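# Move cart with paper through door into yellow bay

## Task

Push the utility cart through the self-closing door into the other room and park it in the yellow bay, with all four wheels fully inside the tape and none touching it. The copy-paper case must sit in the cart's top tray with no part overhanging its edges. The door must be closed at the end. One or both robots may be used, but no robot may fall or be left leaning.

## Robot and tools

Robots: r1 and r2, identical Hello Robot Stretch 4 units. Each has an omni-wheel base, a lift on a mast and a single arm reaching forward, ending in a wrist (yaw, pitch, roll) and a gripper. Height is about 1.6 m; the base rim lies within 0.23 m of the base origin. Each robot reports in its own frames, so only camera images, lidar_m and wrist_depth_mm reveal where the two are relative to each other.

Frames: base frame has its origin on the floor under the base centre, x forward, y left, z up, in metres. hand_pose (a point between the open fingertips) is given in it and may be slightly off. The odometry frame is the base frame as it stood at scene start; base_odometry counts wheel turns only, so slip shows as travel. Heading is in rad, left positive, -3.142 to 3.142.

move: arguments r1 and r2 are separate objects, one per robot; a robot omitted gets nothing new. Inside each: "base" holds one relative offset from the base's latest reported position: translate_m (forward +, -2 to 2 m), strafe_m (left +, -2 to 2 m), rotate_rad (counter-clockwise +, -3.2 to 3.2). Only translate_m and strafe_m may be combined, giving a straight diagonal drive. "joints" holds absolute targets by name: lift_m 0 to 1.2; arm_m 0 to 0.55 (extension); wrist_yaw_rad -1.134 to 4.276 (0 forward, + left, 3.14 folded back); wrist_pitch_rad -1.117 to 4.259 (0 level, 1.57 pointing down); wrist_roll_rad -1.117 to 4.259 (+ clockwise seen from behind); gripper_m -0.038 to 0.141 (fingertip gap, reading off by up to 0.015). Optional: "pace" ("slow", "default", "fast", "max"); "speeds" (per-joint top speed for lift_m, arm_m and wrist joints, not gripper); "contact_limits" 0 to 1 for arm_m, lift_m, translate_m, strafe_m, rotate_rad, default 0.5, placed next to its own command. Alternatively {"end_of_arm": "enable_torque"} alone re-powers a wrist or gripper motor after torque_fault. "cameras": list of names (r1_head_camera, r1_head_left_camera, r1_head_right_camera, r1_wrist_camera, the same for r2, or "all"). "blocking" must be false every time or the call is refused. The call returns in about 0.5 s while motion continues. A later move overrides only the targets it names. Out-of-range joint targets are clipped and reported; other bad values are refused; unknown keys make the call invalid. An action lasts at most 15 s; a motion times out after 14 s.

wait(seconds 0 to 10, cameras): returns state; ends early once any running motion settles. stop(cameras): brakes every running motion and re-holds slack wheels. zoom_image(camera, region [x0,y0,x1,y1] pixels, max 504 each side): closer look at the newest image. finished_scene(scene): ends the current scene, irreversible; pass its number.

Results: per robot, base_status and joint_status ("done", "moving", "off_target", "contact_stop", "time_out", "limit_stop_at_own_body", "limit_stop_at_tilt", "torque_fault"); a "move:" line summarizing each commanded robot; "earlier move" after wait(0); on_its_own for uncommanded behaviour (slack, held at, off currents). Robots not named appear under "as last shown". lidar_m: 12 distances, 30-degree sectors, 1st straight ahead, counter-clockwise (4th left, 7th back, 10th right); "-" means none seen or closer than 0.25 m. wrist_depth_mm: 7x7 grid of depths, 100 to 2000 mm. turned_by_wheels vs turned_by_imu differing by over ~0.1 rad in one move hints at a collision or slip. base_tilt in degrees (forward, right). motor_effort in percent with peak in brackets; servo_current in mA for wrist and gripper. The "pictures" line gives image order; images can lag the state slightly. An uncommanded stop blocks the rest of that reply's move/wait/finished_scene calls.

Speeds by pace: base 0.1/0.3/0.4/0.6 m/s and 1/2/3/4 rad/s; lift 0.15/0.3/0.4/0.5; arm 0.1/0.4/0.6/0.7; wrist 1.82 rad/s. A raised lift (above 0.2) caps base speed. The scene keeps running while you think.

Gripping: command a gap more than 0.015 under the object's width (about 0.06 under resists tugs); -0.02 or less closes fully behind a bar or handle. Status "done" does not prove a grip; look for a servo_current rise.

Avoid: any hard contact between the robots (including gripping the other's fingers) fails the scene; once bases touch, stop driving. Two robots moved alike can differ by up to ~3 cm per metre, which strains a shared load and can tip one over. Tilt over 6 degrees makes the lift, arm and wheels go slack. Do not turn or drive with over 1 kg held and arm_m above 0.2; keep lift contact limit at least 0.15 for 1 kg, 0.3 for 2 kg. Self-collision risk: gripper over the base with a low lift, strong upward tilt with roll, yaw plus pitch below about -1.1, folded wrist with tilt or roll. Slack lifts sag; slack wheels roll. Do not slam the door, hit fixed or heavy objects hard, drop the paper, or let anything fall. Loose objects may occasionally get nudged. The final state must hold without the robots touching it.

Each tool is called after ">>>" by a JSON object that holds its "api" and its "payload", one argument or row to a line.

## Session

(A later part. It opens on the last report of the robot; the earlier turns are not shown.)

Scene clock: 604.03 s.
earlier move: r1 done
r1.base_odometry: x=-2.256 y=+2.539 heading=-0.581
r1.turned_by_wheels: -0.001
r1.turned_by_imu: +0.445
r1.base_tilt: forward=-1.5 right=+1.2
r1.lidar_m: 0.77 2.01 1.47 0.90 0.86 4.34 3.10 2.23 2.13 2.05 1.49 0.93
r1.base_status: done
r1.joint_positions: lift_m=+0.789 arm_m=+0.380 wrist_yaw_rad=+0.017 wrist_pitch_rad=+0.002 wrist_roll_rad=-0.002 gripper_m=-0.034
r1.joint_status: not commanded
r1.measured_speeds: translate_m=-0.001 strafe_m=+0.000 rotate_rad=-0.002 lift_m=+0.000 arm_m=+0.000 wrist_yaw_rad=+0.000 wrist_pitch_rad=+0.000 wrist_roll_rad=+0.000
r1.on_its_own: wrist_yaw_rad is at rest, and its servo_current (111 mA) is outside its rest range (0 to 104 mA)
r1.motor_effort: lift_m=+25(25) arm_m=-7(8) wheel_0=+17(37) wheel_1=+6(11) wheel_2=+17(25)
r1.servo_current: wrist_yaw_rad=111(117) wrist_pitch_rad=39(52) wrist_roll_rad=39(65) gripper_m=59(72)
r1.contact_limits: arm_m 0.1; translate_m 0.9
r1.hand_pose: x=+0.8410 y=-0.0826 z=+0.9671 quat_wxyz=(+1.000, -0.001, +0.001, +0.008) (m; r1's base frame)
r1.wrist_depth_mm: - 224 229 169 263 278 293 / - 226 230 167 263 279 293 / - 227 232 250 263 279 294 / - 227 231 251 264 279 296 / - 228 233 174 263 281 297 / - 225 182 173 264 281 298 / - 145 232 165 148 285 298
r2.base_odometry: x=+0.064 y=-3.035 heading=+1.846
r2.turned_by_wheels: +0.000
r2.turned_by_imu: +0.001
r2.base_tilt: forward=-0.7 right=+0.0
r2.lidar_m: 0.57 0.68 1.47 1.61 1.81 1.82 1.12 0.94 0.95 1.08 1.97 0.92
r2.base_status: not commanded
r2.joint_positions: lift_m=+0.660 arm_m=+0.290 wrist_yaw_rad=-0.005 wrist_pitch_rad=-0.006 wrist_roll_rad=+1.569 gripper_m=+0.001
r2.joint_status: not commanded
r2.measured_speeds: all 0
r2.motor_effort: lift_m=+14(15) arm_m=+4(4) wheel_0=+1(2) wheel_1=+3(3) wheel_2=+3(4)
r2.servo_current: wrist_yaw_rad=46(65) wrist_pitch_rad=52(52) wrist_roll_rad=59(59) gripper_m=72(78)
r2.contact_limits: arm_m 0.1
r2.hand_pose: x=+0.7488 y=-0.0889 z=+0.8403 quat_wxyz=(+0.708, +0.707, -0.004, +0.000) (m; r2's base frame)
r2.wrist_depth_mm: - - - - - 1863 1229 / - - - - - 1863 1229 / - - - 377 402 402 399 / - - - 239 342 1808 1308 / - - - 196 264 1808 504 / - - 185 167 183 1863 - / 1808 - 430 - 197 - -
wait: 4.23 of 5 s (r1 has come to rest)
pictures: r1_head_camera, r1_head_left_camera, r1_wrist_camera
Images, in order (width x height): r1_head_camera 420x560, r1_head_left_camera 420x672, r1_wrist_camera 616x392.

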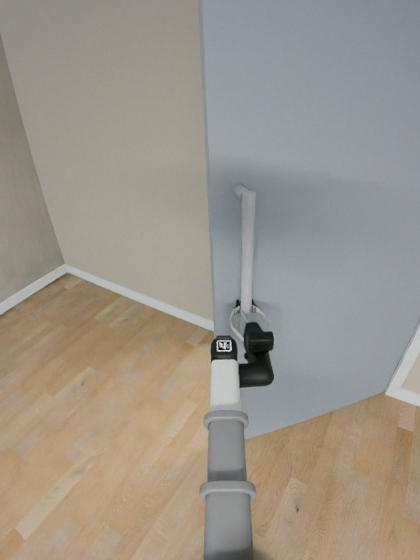

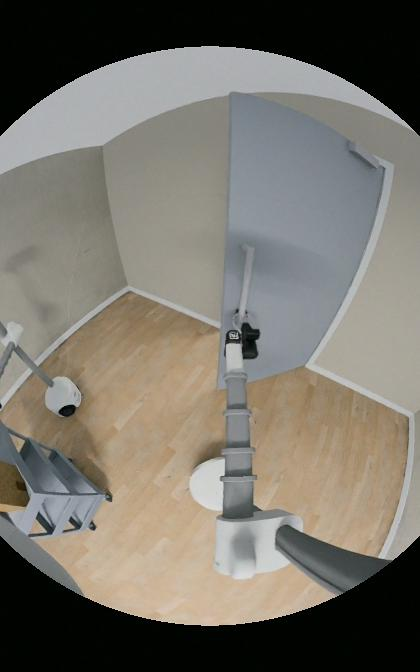

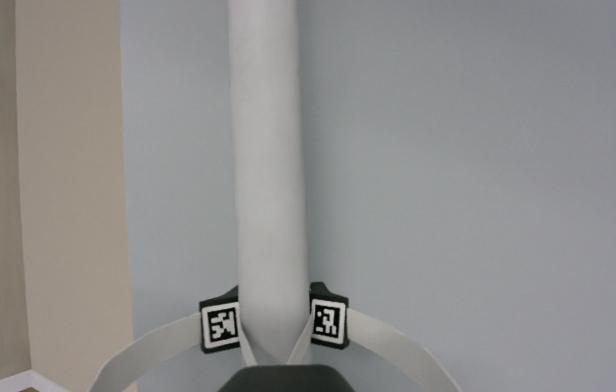

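>>> {"api": "move", "payload": {
  "blocking": false,
  "r1": {"base":{"translate_m":-0.3,"strafe_m":-0.15},"pace":"slow","contact_limits":{"translate_m":0.9}}
}}

>>> {"api": "wait", "payload": {
  "seconds": 5,
  "cameras": ["r1_head_camera","r1_wrist_camera","r1_head_left_camera"]
}}

Scene clock: 614.47 s.
move: r1 moving
r1.base_odometry: x=-2.269 y=+2.540 heading=-0.578
r1.turned_by_wheels: +0.003
r1.turned_by_imu: +0.003
r1.base_tilt: forward=-1.6 right=+1.2
r1.lidar_m: 0.76 2.07 1.48 0.89 0.86 4.33 3.06 2.19 2.13 2.07 1.49 0.95
r1.base_status: translate_m moving; strafe_m moving
r1.joint_positions: lift_m=+0.789 arm_m=+0.380 wrist_yaw_rad=+0.017 wrist_pitch_rad=+0.002 wrist_roll_rad=-0.002 gripper_m=-0.034
r1.joint_status: not commanded
r1.measured_speeds: translate_m=-0.050 strafe_m=-0.025 rotate_rad=-0.001 lift_m=+0.000 arm_m=+0.000 wrist_yaw_rad=+0.000 wrist_pitch_rad=+0.000 wrist_roll_rad=+0.000
r1.motor_effort: lift_m=+25(25) arm_m=-7(7) wheel_0=+10(15) wheel_1=+0(4) wheel_2=+23(25)
r1.servo_current: wrist_yaw_rad=72(104) wrist_pitch_rad=39(46) wrist_roll_rad=39(65) gripper_m=59(59)
r1.contact_limits: arm_m 0.1; translate_m 0.9
r1.hand_pose: x=+0.8410 y=-0.0826 z=+0.9671 quat_wxyz=(+1.000, -0.001, +0.001, +0.008) (m; r1's base frame)
r1.wrist_depth_mm: - 224 229 168 264 281 300 / - 226 229 167 265 281 296 / - 225 232 251 265 282 298 / - 225 232 251 263 282 297 / - 227 232 174 265 282 300 / - 225 181 172 266 282 300 / - 145 233 165 148 287 301
r2: as last shown
r2.turned_by_imu: +0.000
r2.lidar_m: 0.58 0.68 1.49 1.59 1.80 1.80 1.12 0.95 0.96 1.14 1.97 0.90
r2.servo_current: wrist_yaw_rad=46(65) wrist_pitch_rad=52(52) wrist_roll_rad=33(59) gripper_m=65(72)
r2.contact_limits: arm_m 0.1
r2.wrist_depth_mm: - - - - - 1863 1229 / - - - - - 1863 1255 / - - - 375 404 402 399 / - - - 239 342 1921 1308 / - - - 196 264 1863 504 / - - 184 167 183 1808 - / 1808 - 430 - 197 - -
pictures: none

Scene clock: 618.50 s.
earlier move: r1 done
r1.base_odometry: x=-2.588 y=+2.577 heading=-0.582
r1.turned_by_wheels: -0.004
r1.turned_by_imu: +0.002
r1.base_tilt: forward=-1.5 right=+1.3
r1.lidar_m: 0.77 2.28 1.71 0.97 1.15 4.15 2.65 1.94 1.85 1.92 1.67 1.05
r1.base_status: done
r1.joint_positions: lift_m=+0.789 arm_m=+0.380 wrist_yaw_rad=+0.008 wrist_pitch_rad=+0.002 wrist_roll_rad=-0.002 gripper_m=-0.034
r1.joint_status: not commanded
r1.measured_speeds: all 0
r1.motor_effort: lift_m=+25(25) arm_m=-7(7) wheel_0=-14(16) wheel_1=-9(10) wheel_2=+7(27)
r1.servo_current: wrist_yaw_rad=52(117) wrist_pitch_rad=46(52) wrist_roll_rad=59(72) gripper_m=59(65)
r1.contact_limits: arm_m 0.1; translate_m 0.9
r1.hand_pose: x=+0.8403 y=-0.0850 z=+0.9671 quat_wxyz=(+1.000, -0.001, +0.001, +0.004) (m; r1's base frame)
r1.wrist_depth_mm: - 195 223 163 314 394 512 / - 195 223 163 312 392 512 / - 196 224 164 314 394 517 / - 196 229 164 315 394 512 / - 199 224 164 314 399 512 / - 200 209 165 183 399 521 / - 189 216 163 309 133 500
r2.base_odometry: x=+0.064 y=-3.035 heading=+1.846
r2.turned_by_wheels: +0.000
r2.turned_by_imu: +0.001
r2.base_tilt: forward=-0.7 right=+0.1
r2.lidar_m: 0.54 0.71 1.70 1.74 1.80 1.83 1.09 0.96 0.95 1.14 1.93 0.92
r2.base_status: not commanded
r2.joint_positions: lift_m=+0.660 arm_m=+0.290 wrist_yaw_rad=-0.005 wrist_pitch_rad=-0.006 wrist_roll_rad=+1.569 gripper_m=+0.001
r2.joint_status: not commanded
r2.measured_speeds: all 0
r2.motor_effort: lift_m=+14(15) arm_m=+4(4) wheel_0=+1(2) wheel_1=+3(3) wheel_2=+3(4)
r2.servo_current: wrist_yaw_rad=52(65) wrist_pitch_rad=46(52) wrist_roll_rad=52(59) gripper_m=65(72)
r2.contact_limits: arm_m 0.1
r2.hand_pose: x=+0.7488 y=-0.0889 z=+0.8403 quat_wxyz=(+0.708, +0.707, -0.004, +0.000) (m; r2's base frame)
r2.wrist_depth_mm: - - - - - 1808 1229 / - - - - - 1863 1229 / - - - 377 402 404 397 / - - - 239 343 1921 1336 / - - - 197 263 1921 508 / - - 185 167 184 1863 - / 1808 - 430 - 196 - -
wait: 4.03 of 5 s (r1 has come to rest)
pictures: r1_head_camera, r1_head_left_camera, r1_wrist_camera
Images, in order (width x height): r1_head_camera 420x560, r1_head_left_camera 420x672, r1_wrist_camera 616x392.

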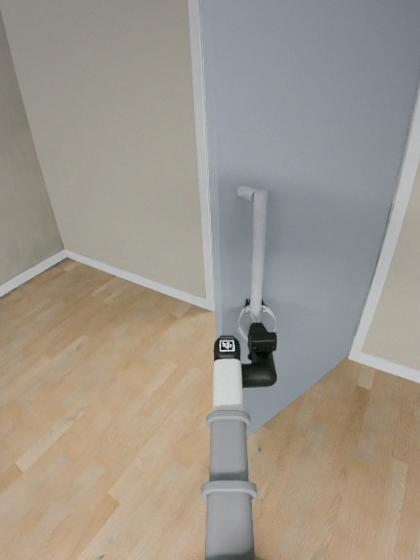

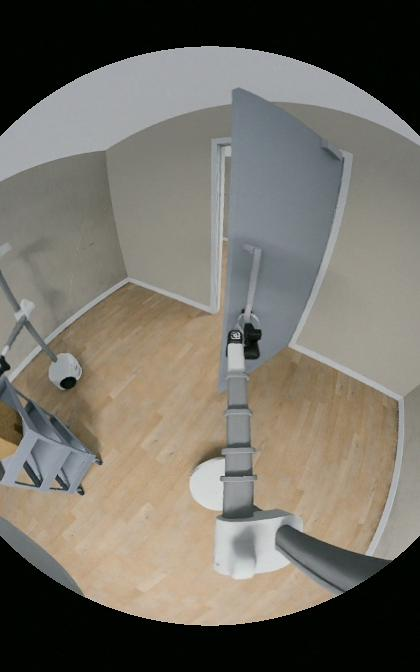

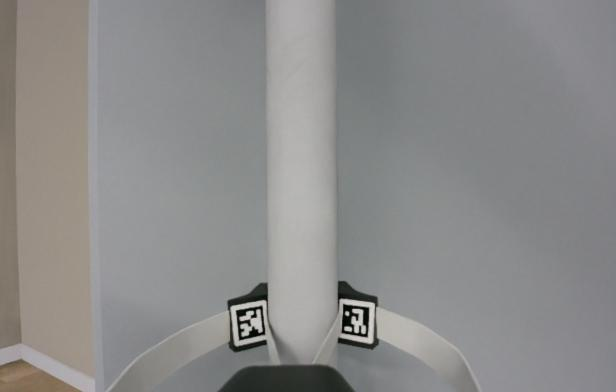

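>>> {"api": "move", "payload": {
  "blocking": false,
  "r1": {"base":{"translate_m":-0.22,"strafe_m":-0.33},"pace":"slow","contact_limits":{"translate_m":0.9}}
}}

>>> {"api": "wait", "payload": {
  "seconds": 6,
  "cameras": ["r1_wrist_camera","r1_head_left_camera","r2_head_left_camera"]
}}

Scene clock: 623.47 s.
move: r1 moving
r1.base_odometry: x=-2.600 y=+2.572 heading=-0.581
r1.turned_by_wheels: +0.001
r1.turned_by_imu: -0.006
r1.base_tilt: forward=-1.5 right=+1.3
r1.lidar_m: 0.77 2.28 1.72 0.98 1.16 4.16 2.65 1.93 1.82 1.90 1.68 1.05
r1.base_status: translate_m moving; strafe_m moving
r1.joint_positions: lift_m=+0.789 arm_m=+0.380 wrist_yaw_rad=+0.008 wrist_pitch_rad=+0.002 wrist_roll_rad=-0.002 gripper_m=-0.034
r1.joint_status: not commanded
r1.measured_speeds: translate_m=-0.027 strafe_m=-0.040 rotate_rad=+0.004 lift_m=+0.000 arm_m=+0.000 wrist_yaw_rad=+0.000 wrist_pitch_rad=+0.000 wrist_roll_rad=+0.000
r1.motor_effort: lift_m=+25(25) arm_m=-7(7) wheel_0=+1(12) wheel_1=-8(11) wheel_2=+13(15)
r1.servo_current: wrist_yaw_rad=59(104) wrist_pitch_rad=39(46) wrist_roll_rad=46(65) gripper_m=65(65)
r1.contact_limits: arm_m 0.1; translate_m 0.9
r1.hand_pose: x=+0.8403 y=-0.0850 z=+0.9671 quat_wxyz=(+1.000, -0.001, +0.001, +0.004) (m; r1's base frame)
r1.wrist_depth_mm: - 196 224 162 319 402 530 / - 196 225 162 319 399 525 / - 196 225 166 317 404 500 / - 197 225 163 320 404 521 / - 196 227 163 320 407 530 / - 197 213 167 303 407 508 / - 189 217 145 296 424 512
r2: as last shown
r2.turned_by_imu: +0.000
r2.lidar_m: 0.54 0.69 1.72 1.78 1.82 1.81 1.12 0.96 0.96 1.10 1.98 0.92
r2.motor_effort: lift_m=+14(15) arm_m=+4(4) wheel_0=+1(1) wheel_1=+3(3) wheel_2=+3(4)
r2.servo_current: wrist_yaw_rad=59(59) wrist_pitch_rad=46(52) wrist_roll_rad=39(59) gripper_m=65(65)
r2.contact_limits: arm_m 0.1
r2.wrist_depth_mm: - - - - - 1808 1229 / - - - - - 1863 1229 / - - - 377 402 402 397 / - - - 238 342 1921 1336 / - - - 197 264 1808 504 / - - 185 167 183 1863 - / 1808 - 430 - 196 - -
pictures: none

Scene clock: 628.20 s.
earlier move: r1 done
r1.base_odometry: x=-2.953 y=+2.421 heading=-0.579
r1.turned_by_wheels: +0.002
r1.turned_by_imu: +0.013
r1.base_tilt: forward=-1.6 right=+1.2
r1.lidar_m: 0.73 2.36 2.01 1.33 4.28 4.12 2.11 1.49 1.45 1.51 1.69 1.54
r1.base_status: done
r1.joint_positions: lift_m=+0.789 arm_m=+0.380 wrist_yaw_rad=+0.013 wrist_pitch_rad=+0.002 wrist_roll_rad=-0.002 gripper_m=-0.034
r1.joint_status: not commanded
r1.measured_speeds: all 0
r1.motor_effort: lift_m=+25(25) arm_m=+3(7) wheel_0=+21(30) wheel_1=+7(11) wheel_2=+11(21)
r1.servo_current: wrist_yaw_rad=85(104) wrist_pitch_rad=39(52) wrist_roll_rad=46(72) gripper_m=52(72)
r1.contact_limits: arm_m 0.1; translate_m 0.9
r1.hand_pose: x=+0.8404 y=-0.0835 z=+0.9671 quat_wxyz=(+1.000, -0.001, +0.001, +0.007) (m; r1's base frame)
r1.wrist_depth_mm: 163 193 159 345 466 - - / 159 193 159 345 469 - - / 163 200 161 345 462 - - / 159 193 162 345 466 - - / 158 192 164 343 462 - - / 162 192 175 177 459 991 - / 162 155 217 179 145 - -
r2.base_odometry: x=+0.064 y=-3.035 heading=+1.846
r2.turned_by_wheels: +0.000
r2.turned_by_imu: +0.001
r2.base_tilt: forward=-0.7 right=+0.0
r2.lidar_m: 0.55 0.68 2.06 2.18 1.81 1.82 1.11 0.96 0.96 1.15 1.97 0.93
r2.base_status: not commanded
r2.joint_positions: lift_m=+0.660 arm_m=+0.290 wrist_yaw_rad=-0.005 wrist_pitch_rad=-0.006 wrist_roll_rad=+1.569 gripper_m=+0.001
r2.joint_status: not commanded
r2.measured_speeds: all 0
r2.motor_effort: lift_m=+14(15) arm_m=+4(4) wheel_0=+1(2) wheel_1=+3(3) wheel_2=+3(4)
r2.servo_current: wrist_yaw_rad=59(65) wrist_pitch_rad=46(52) wrist_roll_rad=52(65) gripper_m=72(72)
r2.contact_limits: arm_m 0.1
r2.hand_pose: x=+0.7488 y=-0.0889 z=+0.8403 quat_wxyz=(+0.708, +0.707, -0.004, +0.000) (m; r2's base frame)
r2.wrist_depth_mm: - - - - - 1756 1205 / - - - - - 1808 1229 / - - - 375 404 402 399 / - - - 239 343 1863 1336 / - - - 197 264 1863 508 / - - 185 167 183 1863 - / 1808 - 427 - 196 - -
wait: 4.73 of 6 s (r1 has come to rest)
pictures: r1_head_left_camera, r1_wrist_camera, r2_head_left_camera
Images, in order (width x height): r1_head_left_camera 420x672, r1_wrist_camera 616x392, r2_head_left_camera 420x672.

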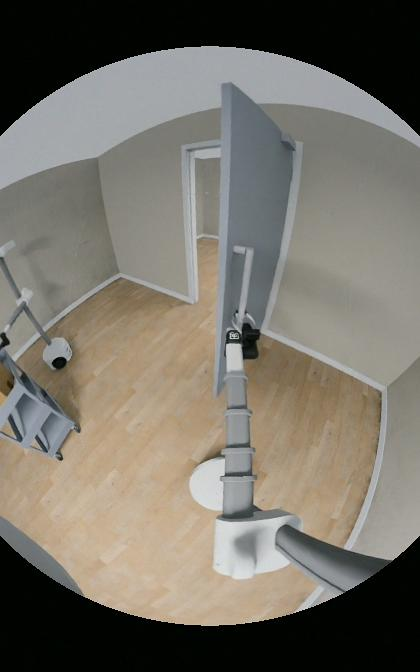

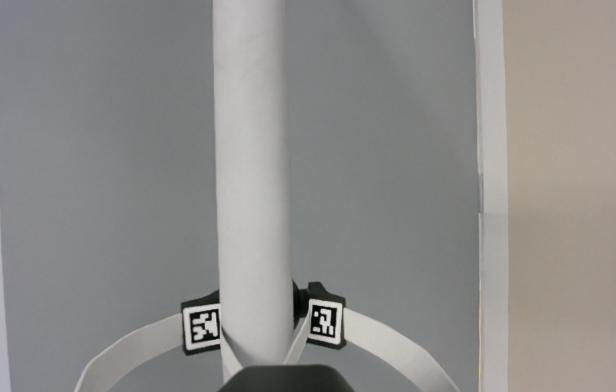

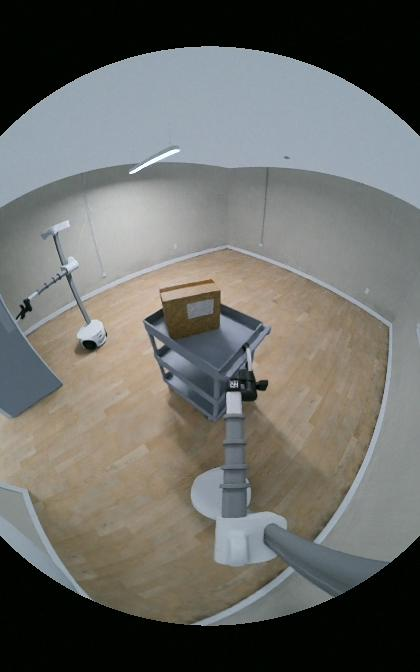

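>>> {"api": "move", "payload": {
  "blocking": false,
  "r1": {"base":{"translate_m":-0.03,"strafe_m":-0.25},"pace":"slow","contact_limits":{"translate_m":0.9}}
}}

>>> {"api": "wait", "payload": {
  "seconds": 5,
  "cameras": ["r1_wrist_camera","r1_head_left_camera","r2_head_left_camera"]
}}

Scene clock: 632.97 s.
move: r1 moving
r1.base_odometry: x=-2.962 y=+2.411 heading=-0.575
r1.turned_by_wheels: +0.003
r1.turned_by_imu: +0.003
r1.base_tilt: forward=-1.6 right=+1.2
r1.lidar_m: 0.74 2.34 1.98 1.32 4.28 4.14 2.07 1.49 1.45 1.50 1.68 1.54
r1.base_status: translate_m moving; strafe_m moving
r1.joint_positions: lift_m=+0.790 arm_m=+0.380 wrist_yaw_rad=+0.013 wrist_pitch_rad=+0.002 wrist_roll_rad=-0.002 gripper_m=-0.034
r1.joint_status: not commanded
r1.measured_speeds: translate_m=-0.007 strafe_m=-0.054 rotate_rad=+0.001 lift_m=+0.000 arm_m=+0.000 wrist_yaw_rad=+0.000 wrist_pitch_rad=+0.000 wrist_roll_rad=+0.000
r1.motor_effort: lift_m=+25(25) arm_m=+3(4) wheel_0=+27(27) wheel_1=+4(7) wheel_2=+13(15)
r1.servo_current: wrist_yaw_rad=85(98) wrist_pitch_rad=46(46) wrist_roll_rad=65(65) gripper_m=59(59)
r1.contact_limits: arm_m 0.1; translate_m 0.9
r1.hand_pose: x=+0.8404 y=-0.0835 z=+0.9671 quat_wxyz=(+1.000, -0.001, +0.001, +0.007) (m; r1's base frame)
r1.wrist_depth_mm: 165 196 156 349 473 - - / 161 196 156 349 469 - - / 161 202 156 351 469 - - / 161 196 157 347 466 - - / 161 196 158 343 466 - - / 164 189 160 179 462 - - / 160 164 171 178 145 - -
r2: as last shown
r2.base_tilt: forward=-0.7 right=+0.1
r2.lidar_m: 0.53 0.71 2.04 2.21 1.83 1.82 1.13 0.95 0.94 1.14 1.96 0.91
r2.motor_effort: lift_m=+14(15) arm_m=+4(4) wheel_0=+1(1) wheel_1=+3(3) wheel_2=+3(4)
r2.servo_current: wrist_yaw_rad=39(65) wrist_pitch_rad=46(52) wrist_roll_rad=52(65) gripper_m=65(72)
r2.contact_limits: arm_m 0.1
r2.wrist_depth_mm: - - - - - 1808 1229 / - - - - - 1863 1255 / - - - 377 402 402 399 / - - - 239 342 1863 1336 / - - - 197 263 1921 504 / - - 184 167 183 1863 - / 1756 - 424 - 197 - -
pictures: none

Scene clock: 636.20 s.
earlier move: r1 done
r1.base_odometry: x=-3.114 y=+2.228 heading=-0.575
r1.turned_by_wheels: +0.000
r1.turned_by_imu: +0.104
r1.base_tilt: forward=-1.6 right=+1.3
r1.lidar_m: 0.72 2.52 1.55 1.57 4.29 3.46 1.62 1.24 1.25 1.36 1.58 1.53
r1.base_status: done
r1.joint_positions: lift_m=+0.790 arm_m=+0.380 wrist_yaw_rad=+0.014 wrist_pitch_rad=+0.002 wrist_roll_rad=-0.002 gripper_m=-0.034
r1.joint_status: not commanded
r1.measured_speeds: translate_m=+0.000 strafe_m=+0.000 rotate_rad=-0.001 lift_m=+0.000 arm_m=+0.000 wrist_yaw_rad=+0.000 wrist_pitch_rad=+0.000 wrist_roll_rad=+0.000
r1.motor_effort: lift_m=+24(25) arm_m=+5(6) wheel_0=+27(37) wheel_1=+8(15) wheel_2=+8(17)
r1.servo_current: wrist_yaw_rad=78(104) wrist_pitch_rad=39(52) wrist_roll_rad=52(72) gripper_m=52(65)
r1.contact_limits: arm_m 0.1; translate_m 0.9
r1.hand_pose: x=+0.8403 y=-0.0835 z=+0.9672 quat_wxyz=(+1.000, -0.001, +0.001, +0.007) (m; r1's base frame)
r1.wrist_depth_mm: 154 183 135 345 488 - - / 149 184 137 345 452 - - / 158 184 137 345 488 - - / 146 190 136 347 452 - - / 154 183 138 345 484 - - / 150 178 138 182 449 - - / 149 164 138 178 145 - -
r2.base_odometry: x=+0.064 y=-3.035 heading=+1.846
r2.turned_by_wheels: +0.000
r2.turned_by_imu: +0.000
r2.base_tilt: forward=-0.7 right=+0.1
r2.lidar_m: 0.56 0.68 2.19 2.30 1.82 1.81 1.11 0.95 0.96 1.11 1.97 0.90
r2.base_status: not commanded
r2.joint_positions: lift_m=+0.660 arm_m=+0.290 wrist_yaw_rad=-0.005 wrist_pitch_rad=-0.006 wrist_roll_rad=+1.569 gripper_m=+0.001
r2.joint_status: not commanded
r2.measured_speeds: all 0
r2.motor_effort: lift_m=+14(15) arm_m=+4(4) wheel_0=+1(1) wheel_1=+3(3) wheel_2=+3(4)
r2.servo_current: wrist_yaw_rad=52(65) wrist_pitch_rad=46(52) wrist_roll_rad=46(65) gripper_m=65(72)
r2.contact_limits: arm_m 0.1
r2.hand_pose: x=+0.7488 y=-0.0889 z=+0.8403 quat_wxyz=(+0.708, +0.707, -0.004, +0.000) (m; r2's base frame)
r2.wrist_depth_mm: - - - - - 1863 1229 / - - - - - 1863 1229 / - - - 375 404 402 397 / - - - 239 340 1921 1336 / - - - 197 264 1863 508 / - - 184 167 184 1863 - / 1808 - 430 - 196 - -
wait: 3.23 of 5 s (r1 has come to rest)
pictures: r1_head_left_camera, r1_wrist_camera, r2_head_left_camera
Images, in order (width x height): r1_head_left_camera 420x672, r1_wrist_camera 616x392, r2_head_left_camera 420x672.

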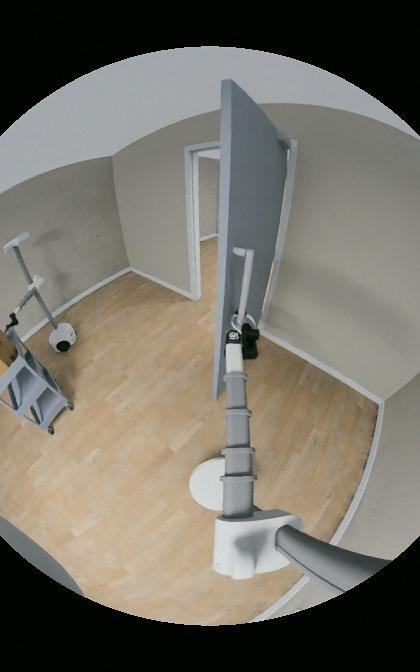

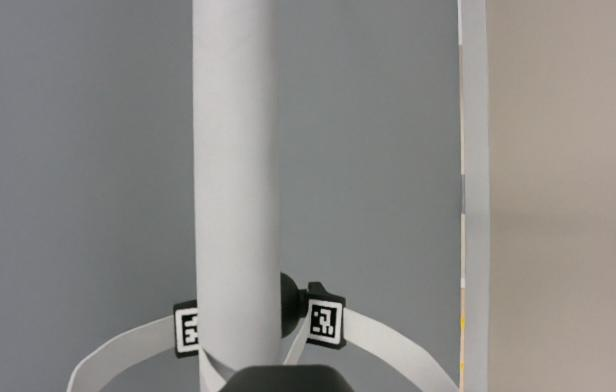

